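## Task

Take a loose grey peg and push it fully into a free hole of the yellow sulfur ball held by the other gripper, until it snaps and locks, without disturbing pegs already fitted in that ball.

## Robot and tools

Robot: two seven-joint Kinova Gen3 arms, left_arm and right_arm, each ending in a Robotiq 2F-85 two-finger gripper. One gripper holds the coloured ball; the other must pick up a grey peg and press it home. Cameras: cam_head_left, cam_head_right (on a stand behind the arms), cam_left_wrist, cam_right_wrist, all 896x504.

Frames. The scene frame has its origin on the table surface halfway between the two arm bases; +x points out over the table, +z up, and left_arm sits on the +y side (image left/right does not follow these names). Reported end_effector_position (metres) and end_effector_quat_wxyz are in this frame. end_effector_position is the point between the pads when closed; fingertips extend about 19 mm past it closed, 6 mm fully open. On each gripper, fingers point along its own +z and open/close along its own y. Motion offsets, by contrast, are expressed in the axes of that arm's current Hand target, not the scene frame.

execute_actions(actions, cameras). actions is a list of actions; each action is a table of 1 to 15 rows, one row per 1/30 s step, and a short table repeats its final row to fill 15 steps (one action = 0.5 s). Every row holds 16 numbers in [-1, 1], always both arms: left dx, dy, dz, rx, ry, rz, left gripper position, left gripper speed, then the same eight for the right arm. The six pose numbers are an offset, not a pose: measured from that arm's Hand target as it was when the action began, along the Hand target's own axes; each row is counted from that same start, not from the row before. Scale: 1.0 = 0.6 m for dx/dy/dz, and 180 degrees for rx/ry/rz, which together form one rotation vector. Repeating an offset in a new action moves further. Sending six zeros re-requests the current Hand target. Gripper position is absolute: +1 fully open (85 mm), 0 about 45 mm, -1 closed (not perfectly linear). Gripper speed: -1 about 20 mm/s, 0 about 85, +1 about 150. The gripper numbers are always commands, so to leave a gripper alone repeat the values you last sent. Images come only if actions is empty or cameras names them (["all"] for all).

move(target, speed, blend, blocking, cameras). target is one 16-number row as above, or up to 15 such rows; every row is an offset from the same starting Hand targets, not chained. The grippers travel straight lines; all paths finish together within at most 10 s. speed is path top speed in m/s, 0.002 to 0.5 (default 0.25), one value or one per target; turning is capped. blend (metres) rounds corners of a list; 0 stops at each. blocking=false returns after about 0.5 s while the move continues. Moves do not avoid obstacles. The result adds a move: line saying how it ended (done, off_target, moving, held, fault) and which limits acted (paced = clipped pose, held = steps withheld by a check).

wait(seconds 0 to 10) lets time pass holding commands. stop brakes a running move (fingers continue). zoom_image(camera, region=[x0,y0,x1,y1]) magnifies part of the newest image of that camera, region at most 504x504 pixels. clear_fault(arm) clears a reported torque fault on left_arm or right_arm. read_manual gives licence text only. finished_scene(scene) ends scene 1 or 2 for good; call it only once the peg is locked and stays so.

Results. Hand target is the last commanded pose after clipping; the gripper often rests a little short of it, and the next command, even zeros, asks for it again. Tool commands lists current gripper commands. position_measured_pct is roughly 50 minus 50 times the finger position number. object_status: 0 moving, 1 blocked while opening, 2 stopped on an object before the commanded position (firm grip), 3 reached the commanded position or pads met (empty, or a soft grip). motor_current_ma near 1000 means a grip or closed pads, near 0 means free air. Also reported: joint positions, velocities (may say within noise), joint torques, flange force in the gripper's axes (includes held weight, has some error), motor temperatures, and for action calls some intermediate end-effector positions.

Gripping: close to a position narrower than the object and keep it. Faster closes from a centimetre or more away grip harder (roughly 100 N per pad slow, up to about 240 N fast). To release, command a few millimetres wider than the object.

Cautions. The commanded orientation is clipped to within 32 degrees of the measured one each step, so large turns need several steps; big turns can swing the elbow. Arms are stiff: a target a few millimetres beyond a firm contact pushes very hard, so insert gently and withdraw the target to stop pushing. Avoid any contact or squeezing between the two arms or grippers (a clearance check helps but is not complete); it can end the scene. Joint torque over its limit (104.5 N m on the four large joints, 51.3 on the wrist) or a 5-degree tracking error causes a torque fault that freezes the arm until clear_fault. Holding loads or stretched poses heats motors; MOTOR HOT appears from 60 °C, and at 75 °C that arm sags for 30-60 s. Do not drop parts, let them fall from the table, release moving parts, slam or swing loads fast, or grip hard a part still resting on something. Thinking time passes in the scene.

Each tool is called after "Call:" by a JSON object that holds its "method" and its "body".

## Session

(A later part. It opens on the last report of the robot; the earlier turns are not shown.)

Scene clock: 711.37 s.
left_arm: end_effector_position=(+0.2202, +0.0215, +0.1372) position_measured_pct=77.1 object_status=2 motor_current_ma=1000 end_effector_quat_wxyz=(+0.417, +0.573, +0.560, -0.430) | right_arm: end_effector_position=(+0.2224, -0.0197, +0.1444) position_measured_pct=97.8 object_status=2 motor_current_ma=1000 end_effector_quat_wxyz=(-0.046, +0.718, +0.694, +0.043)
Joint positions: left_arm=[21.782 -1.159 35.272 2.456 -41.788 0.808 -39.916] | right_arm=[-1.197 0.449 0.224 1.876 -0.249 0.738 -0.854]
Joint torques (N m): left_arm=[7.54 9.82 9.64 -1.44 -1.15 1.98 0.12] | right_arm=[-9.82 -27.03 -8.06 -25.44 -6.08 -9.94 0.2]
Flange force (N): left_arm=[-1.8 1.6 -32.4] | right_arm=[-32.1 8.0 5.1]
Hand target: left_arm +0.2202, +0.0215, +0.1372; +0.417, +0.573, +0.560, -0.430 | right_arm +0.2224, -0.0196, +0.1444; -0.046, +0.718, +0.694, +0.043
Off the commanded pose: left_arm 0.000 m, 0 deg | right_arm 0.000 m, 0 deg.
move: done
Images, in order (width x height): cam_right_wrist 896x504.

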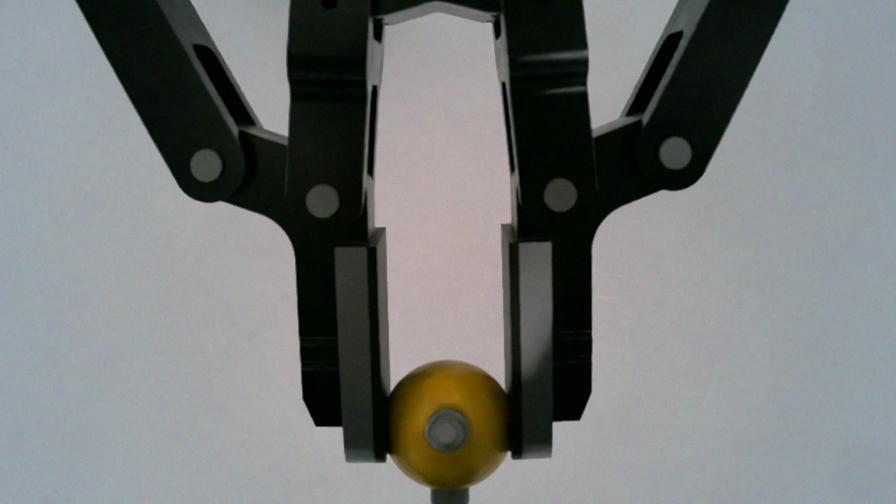

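Call:
{"method": "move", "body": {"target": [0,0,0,0,0,0,-0.85,-1,0.0015,0,0,0,0,0,-1,-1], "speed": 0.01}}

Call:
{"method": "move", "body": {"target": [0,0,0,0,0,0,-0.85,-1,0.0015,0,0,0,0,0,-1,-1], "speed": 0.01, "cameras": ["cam_right_wrist"]}}

Call:
{"method": "zoom_image", "body": {"camera": "cam_right_wrist", "region": [378, 304, 528, 504]}}

Scene clock: 738.50 s.
left_arm: end_effector_position=(+0.2202, +0.0215, +0.1372) position_measured_pct=77.1 object_status=2 motor_current_ma=1000 end_effector_quat_wxyz=(+0.417, +0.573, +0.560, -0.430) | right_arm: end_effector_position=(+0.2224, -0.0188, +0.1445) position_measured_pct=97.8 object_status=2 motor_current_ma=1000 end_effector_quat_wxyz=(-0.046, +0.718, +0.694, +0.043)
Joint positions: left_arm=[21.782 -1.159 35.272 2.456 -41.788 0.808 -39.916] | right_arm=[-1.198 0.45 0.224 1.873 -0.249 0.739 -0.855]
Joint torques (N m): left_arm=[9.17 9.41 10.59 -2.63 -1.13 2.09 0.09] | right_arm=[-11.54 -29.02 -9.57 -29.29 -7.25 -11.7 0.19]
Flange force (N): left_arm=[-1.3 1.2 -40.0] | right_arm=[-39.5 8.4 6.3]
Hand target: left_arm +0.2202, +0.0215, +0.1372; +0.417, +0.573, +0.560, -0.430 | right_arm +0.2224, -0.0187, +0.1445; -0.046, +0.718, +0.694, +0.043
Off the commanded pose: left_arm 0.000 m, 0 deg | right_arm 0.000 m, 0 deg.
move: done

Scene clock: 739.20 s.
left_arm: end_effector_position=(+0.2202, +0.0215, +0.1372) position_measured_pct=77.1 object_status=2 motor_current_ma=1000 end_effector_quat_wxyz=(+0.417, +0.573, +0.560, -0.430) | right_arm: end_effector_position=(+0.2224, -0.0179, +0.1446) position_measured_pct=97.8 object_status=2 motor_current_ma=1000 end_effector_quat_wxyz=(-0.046, +0.718, +0.693, +0.043)
Joint positions: left_arm=[21.782 -1.159 35.272 2.456 -41.788 0.808 -39.916] | right_arm=[-1.199 0.451 0.224 1.871 -0.249 0.74 -0.856]
Joint torques (N m): left_arm=[10.89 8.91 11.63 -3.74 -1.18 2.37 0.09] | right_arm=[-13.15 -30.83 -11.1 -32.95 -8.37 -13.44 0.19]
Flange force (N): left_arm=[-1.1 1.4 -47.8] | right_arm=[-46.5 8.6 7.0]
Hand target: left_arm +0.2202, +0.0215, +0.1372; +0.417, +0.573, +0.560, -0.430 | right_arm +0.2224, -0.0178, +0.1446; -0.046, +0.718, +0.693, +0.043
Off the commanded pose: left_arm 0.000 m, 0 deg | right_arm 0.000 m, 0 deg.
move: done
Images, in order (width x height): cam_right_wrist 896x504.

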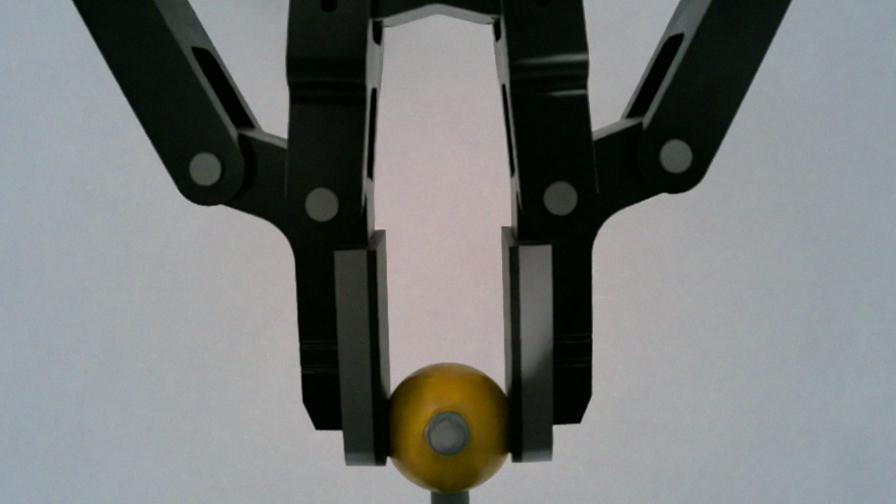

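Scaled by 2.520 from the camera's 896x504 image, which has a finer 1280x720 frame.

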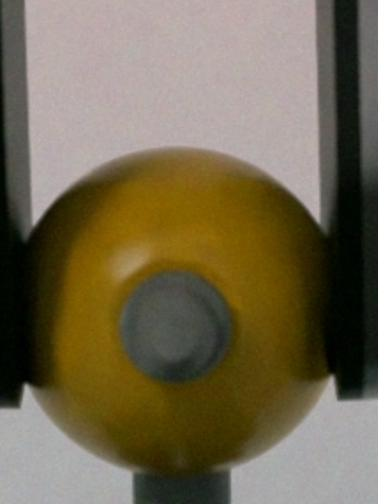

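Call:
{"method": "move", "body": {"target": [0,0,0,0,0,0,-0.85,-1,-0.0083,0,0,0,0,0,-1,-1], "speed": 0.02, "cameras": ["cam_right_wrist"]}}

Call:
{"method": "zoom_image", "body": {"camera": "cam_right_wrist", "region": [378, 304, 528, 504]}}

Scene clock: 756.97 s.
left_arm: end_effector_position=(+0.2201, +0.0215, +0.1372) position_measured_pct=77.1 object_status=2 motor_current_ma=1000 end_effector_quat_wxyz=(+0.417, +0.573, +0.559, -0.430) | right_arm: end_effector_position=(+0.2222, -0.0226, +0.1440) position_measured_pct=97.8 object_status=2 motor_current_ma=1000 end_effector_quat_wxyz=(-0.046, +0.718, +0.694, +0.043)
Joint positions: left_arm=[21.782 -1.159 35.272 2.456 -41.788 0.808 -39.916] | right_arm=[-1.194 0.444 0.224 1.885 -0.25 0.733 -0.849]
Joint torques (N m): left_arm=[-0.11 11.2 3.38 3.23 -0.49 0.2 0.07] | right_arm=[-2.3 -20.48 -1.05 -9.84 -1.15 -2.24 0.15]
Flange force (N): left_arm=[-8.1 2.1 0.7] | right_arm=[-0.6 6.4 5.4]
Hand target: left_arm +0.2202, +0.0215, +0.1372; +0.417, +0.573, +0.560, -0.430 | right_arm +0.2223, -0.0228, +0.1440; -0.046, +0.718, +0.694, +0.043
Off the commanded pose: left_arm 0.000 m, 0 deg | right_arm 0.000 m, 0 deg.
move: done
Images, in order (width x height): cam_right_wrist 896x504.

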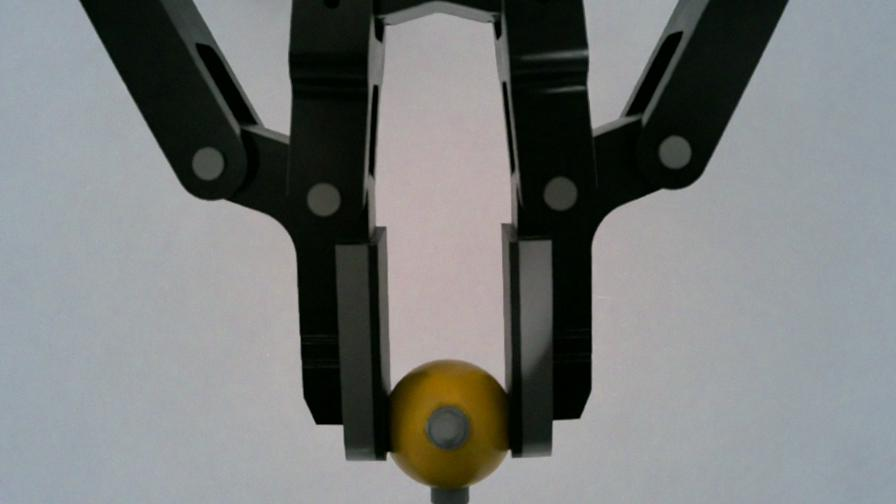

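Scaled by 2.520 from the camera's 896x504 image, which has a finer 1280x720 frame.

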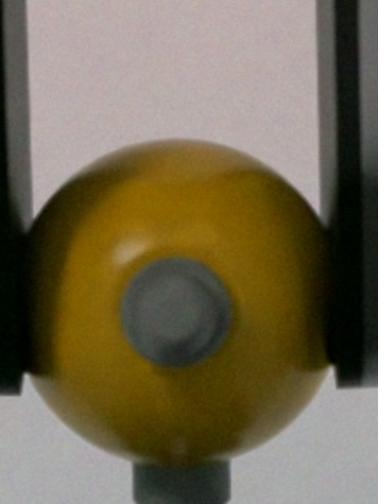

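Call:
{"method": "move", "body": {"target": [0,0,0,0,0,0,-0.85,-1,-0.0009,0,0.0011,0,0,0,-1,-1], "speed": 0.01, "cameras": ["cam_right_wrist","cam_head_left","cam_head_right"]}}

Call:
{"method": "zoom_image", "body": {"camera": "cam_right_wrist", "region": [408, 444, 488, 504]}}

Call:
{"method": "zoom_image", "body": {"camera": "cam_head_left", "region": [405, 340, 445, 370]}}

Call:
{"method": "zoom_image", "body": {"camera": "cam_head_right", "region": [395, 340, 435, 370]}}

Scene clock: 765.33 s.
left_arm: end_effector_position=(+0.2202, +0.0215, +0.1372) position_measured_pct=77.1 object_status=2 motor_current_ma=1000 end_effector_quat_wxyz=(+0.417, +0.573, +0.560, -0.430) | right_arm: end_effector_position=(+0.2222, -0.0232, +0.1433) position_measured_pct=97.8 object_status=2 motor_current_ma=1000 end_effector_quat_wxyz=(-0.046, +0.718, +0.694, +0.043)
Joint positions: left_arm=[21.782 -1.159 35.272 2.456 -41.788 0.808 -39.916] | right_arm=[-1.193 0.445 0.223 1.887 -0.251 0.73 -0.848]
Joint torques (N m): left_arm=[-1.5 12.03 3.99 4.38 -0.96 0.86 0.08] | right_arm=[-0.85 -17.41 0.2 -5.52 -0.01 -0.55 0.16]
Flange force (N): left_arm=[-5.3 2.1 8.2] | right_arm=[6.5 6.3 1.4]
Hand target: left_arm +0.2202, +0.0215, +0.1372; +0.417, +0.573, +0.560, -0.430 | right_arm +0.2222, -0.0232, +0.1432; -0.046, +0.718, +0.694, +0.043
Off the commanded pose: left_arm 0.000 m, 0 deg | right_arm 0.000 m, 0 deg.
move: done
Images, in order (width x height): cam_head_left 896x504, cam_head_right 896x504, cam_right_wrist 896x504.

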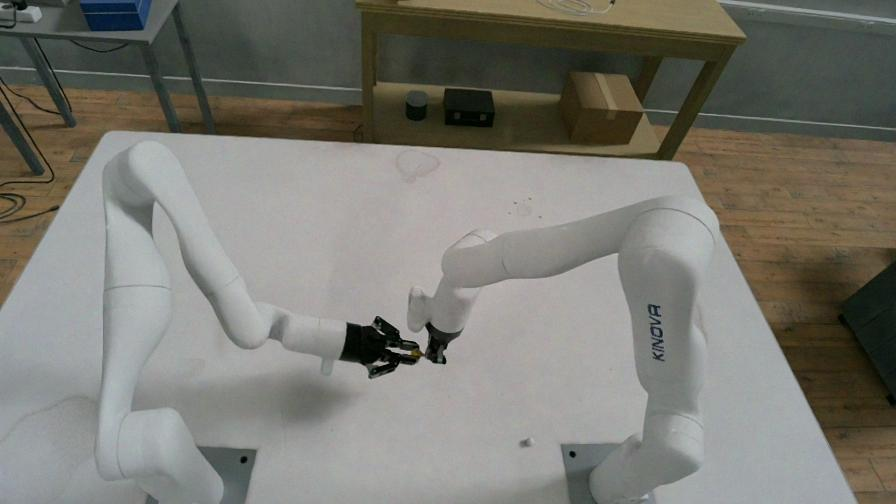

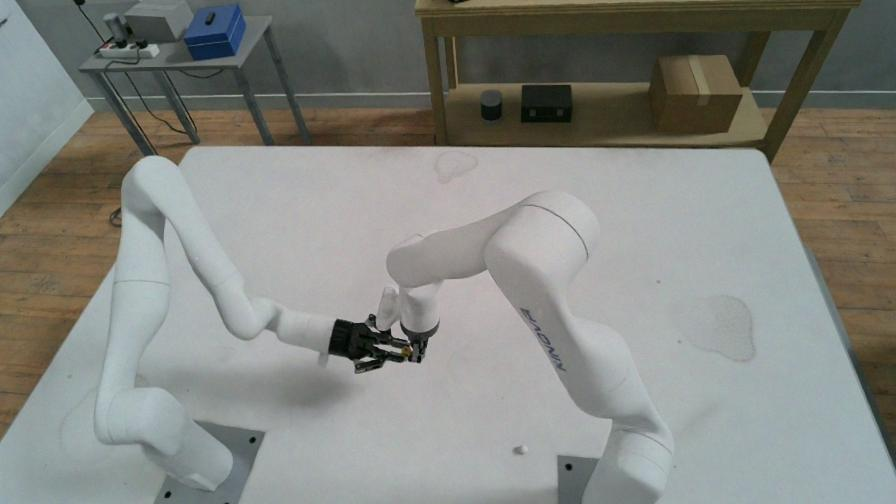

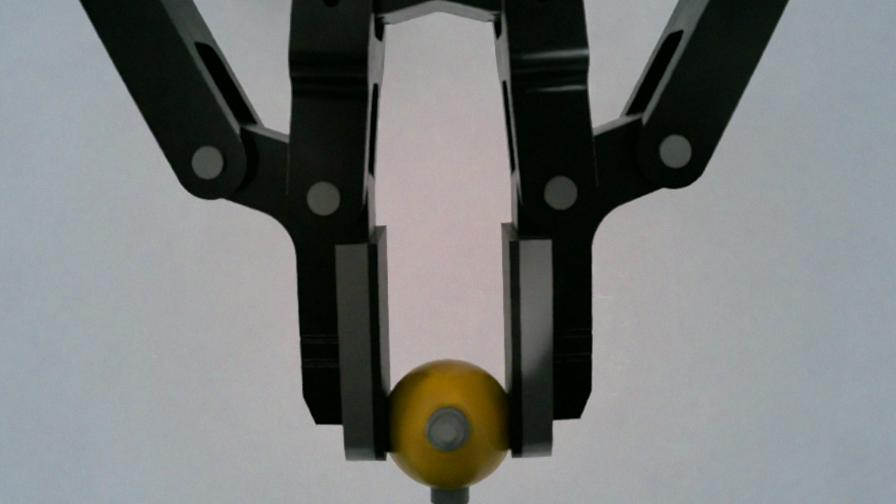

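Scaled by 6.300 from the camera's 896x504 image, which has a finer 1280x720 frame.

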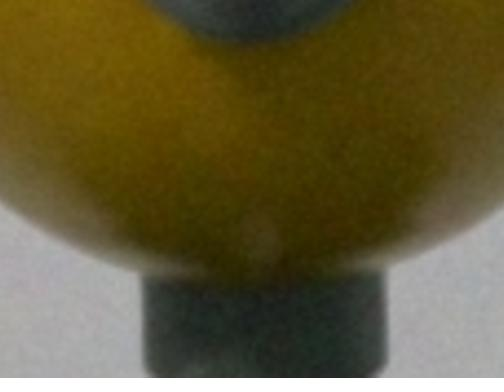

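Scaled by 12.600 from the camera's 896x504 image, which has a finer 1280x720 frame.

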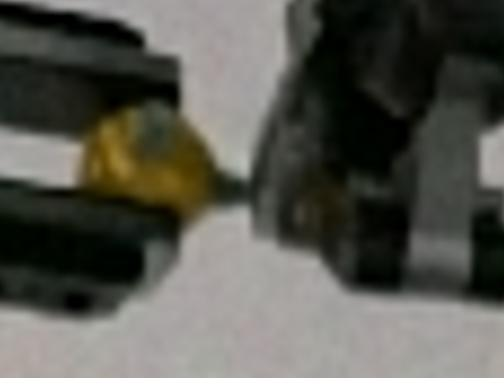

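Scaled by 12.600 from the camera's 896x504 image, which has a finer 1280x720 frame.

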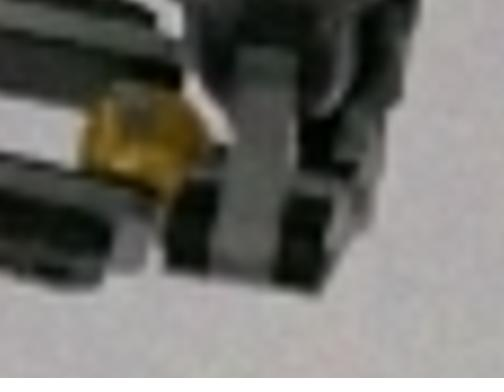

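Call:
{"method": "move", "body": {"target": [0,0,0,0,0,0,-0.85,-1,0,0,0,0,0,0,-0.7,-1], "cameras": ["cam_right_wrist"]}}

Call:
{"method": "zoom_image", "body": {"camera": "cam_right_wrist", "region": [408, 444, 488, 504]}}

Scene clock: 793.17 s.
left_arm: end_effector_position=(+0.2202, +0.0215, +0.1372) position_measured_pct=77.1 object_status=2 motor_current_ma=1000 end_effector_quat_wxyz=(+0.417, +0.573, +0.560, -0.430) | right_arm: end_effector_position=(+0.2223, -0.0232, +0.1433) position_measured_pct=85.3 object_status=0 motor_current_ma=0 end_effector_quat_wxyz=(-0.046, +0.718, +0.694, +0.043)
Joint positions: left_arm=[21.782 -1.159 35.272 2.456 -41.788 0.808 -39.916] | right_arm=[-1.193 0.445 0.223 1.887 -0.251 0.73 -0.848]
Joint torques (N m): left_arm=[-1.43 12.64 5.71 4.16 -1.45 1.99 0.1] | right_arm=[-1.36 -16.11 -0.35 -5.11 -0.26 -0.71 0.15]
Flange force (N): left_arm=[-1.6 1.6 8.2] | right_arm=[5.7 6.9 -2.2]
Hand target: left_arm +0.2202, +0.0215, +0.1372; +0.417, +0.573, +0.560, -0.430 | right_arm +0.2222, -0.0232, +0.1433; -0.046, +0.718, +0.694, +0.043
Off the commanded pose: left_arm 0.000 m, 0 deg | right_arm 0.000 m, 0 deg.
move: done
Images, in order (width x height): cam_right_wrist 896x504.

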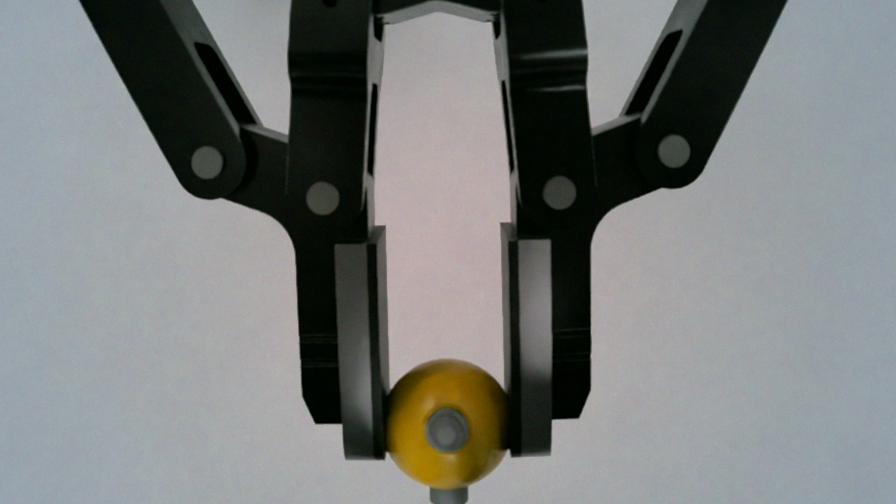

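Scaled by 6.300 from the camera's 896x504 image, which has a finer 1280x720 frame.

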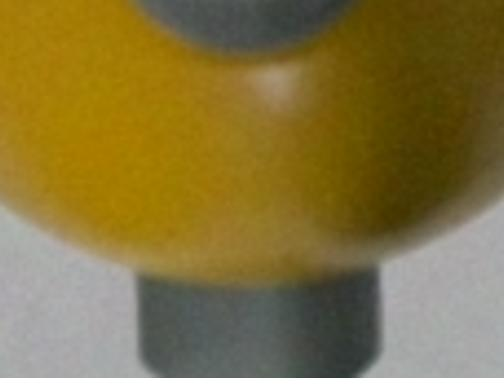

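Call:
{"method": "move", "body": {"target": [[0,0,0,0,0,0,-0.85,-1,-0.0417,0,0,0,0,0,-0.7,-1],[0,0,0,0,0,0,-0.85,-1,-0.0847,0,0.0313,0,0.2544,0,-0.7,-1]], "speed": [0.04,0.1], "cameras": ["cam_right_wrist"]}}

Call:
{"method": "zoom_image", "body": {"camera": "cam_right_wrist", "region": [358, 160, 538, 340]}}

Scene clock: 807.87 s.
left_arm: end_effector_position=(+0.2202, +0.0215, +0.1372) position_measured_pct=77.1 object_status=2 motor_current_ma=1000 end_effector_quat_wxyz=(+0.417, +0.573, +0.560, -0.430) | right_arm: end_effector_position=(+0.2204, -0.0713, +0.1183) position_measured_pct=85.3 object_status=3 motor_current_ma=0 end_effector_quat_wxyz=(-0.312, +0.645, +0.621, +0.318)
Joint positions: left_arm=[21.782 -1.159 35.272 2.456 -41.788 0.808 -39.916] | right_arm=[0.428 1.18 -1.392 2.523 -0.707 -0.481 0.346]
Joint torques (N m): left_arm=[-1.4 12.63 5.68 4.03 -1.37 2 0.1] | right_arm=[-1.33 -12.28 -7.74 0.36 0.95 0.51 0.16]
Flange force (N): left_arm=[-1.6 1.6 7.6] | right_arm=[-3.4 9.8 -1.5]
Hand target: left_arm +0.2202, +0.0215, +0.1372; +0.417, +0.573, +0.560, -0.430 | right_arm +0.2204, -0.0713, +0.1183; -0.312, +0.645, +0.621, +0.318
Off the commanded pose: left_arm 0.000 m, 0 deg | right_arm 0.000 m, 0 deg.
move: done
Images, in order (width x height): cam_right_wrist 896x504.

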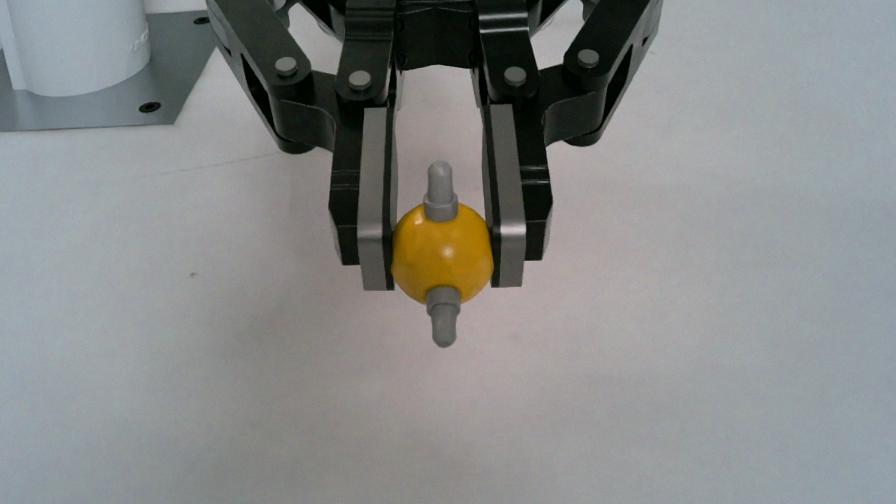

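Scaled by 2.800 from the camera's 896x504 image, which has a finer 1280x720 frame.

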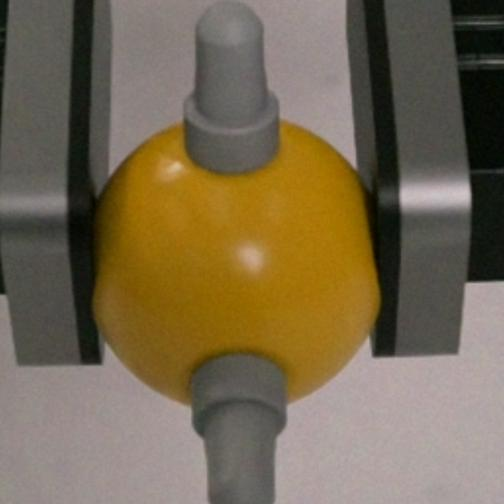

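Call:
{"method": "zoom_image", "body": {"camera": "cam_right_wrist", "region": [383, 250, 503, 370]}}

Call:
{"method": "zoom_image", "body": {"camera": "cam_right_wrist", "region": [383, 145, 503, 265]}}

Scaled by 4.200 from the camera's 896x504 image, which has a finer 1280x720 frame.

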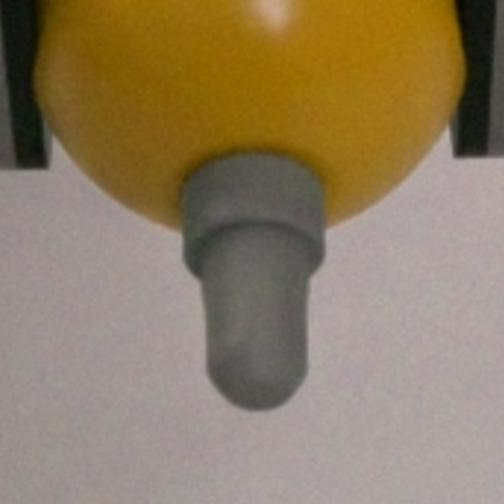

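Scaled by 4.200 from the camera's 896x504 image, which has a finer 1280x720 frame.

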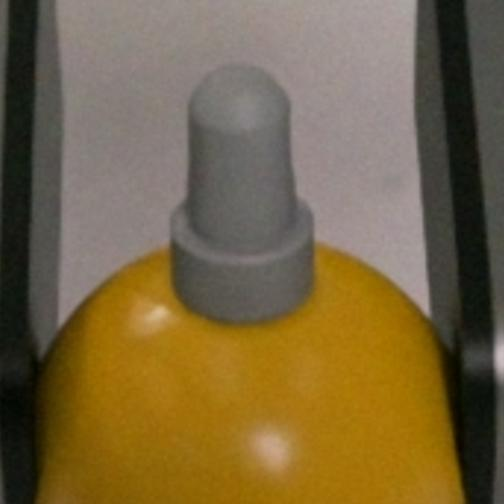

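Call:
{"method": "finished_scene", "body": {"scene": 1}}

The scene is finished: the task was done.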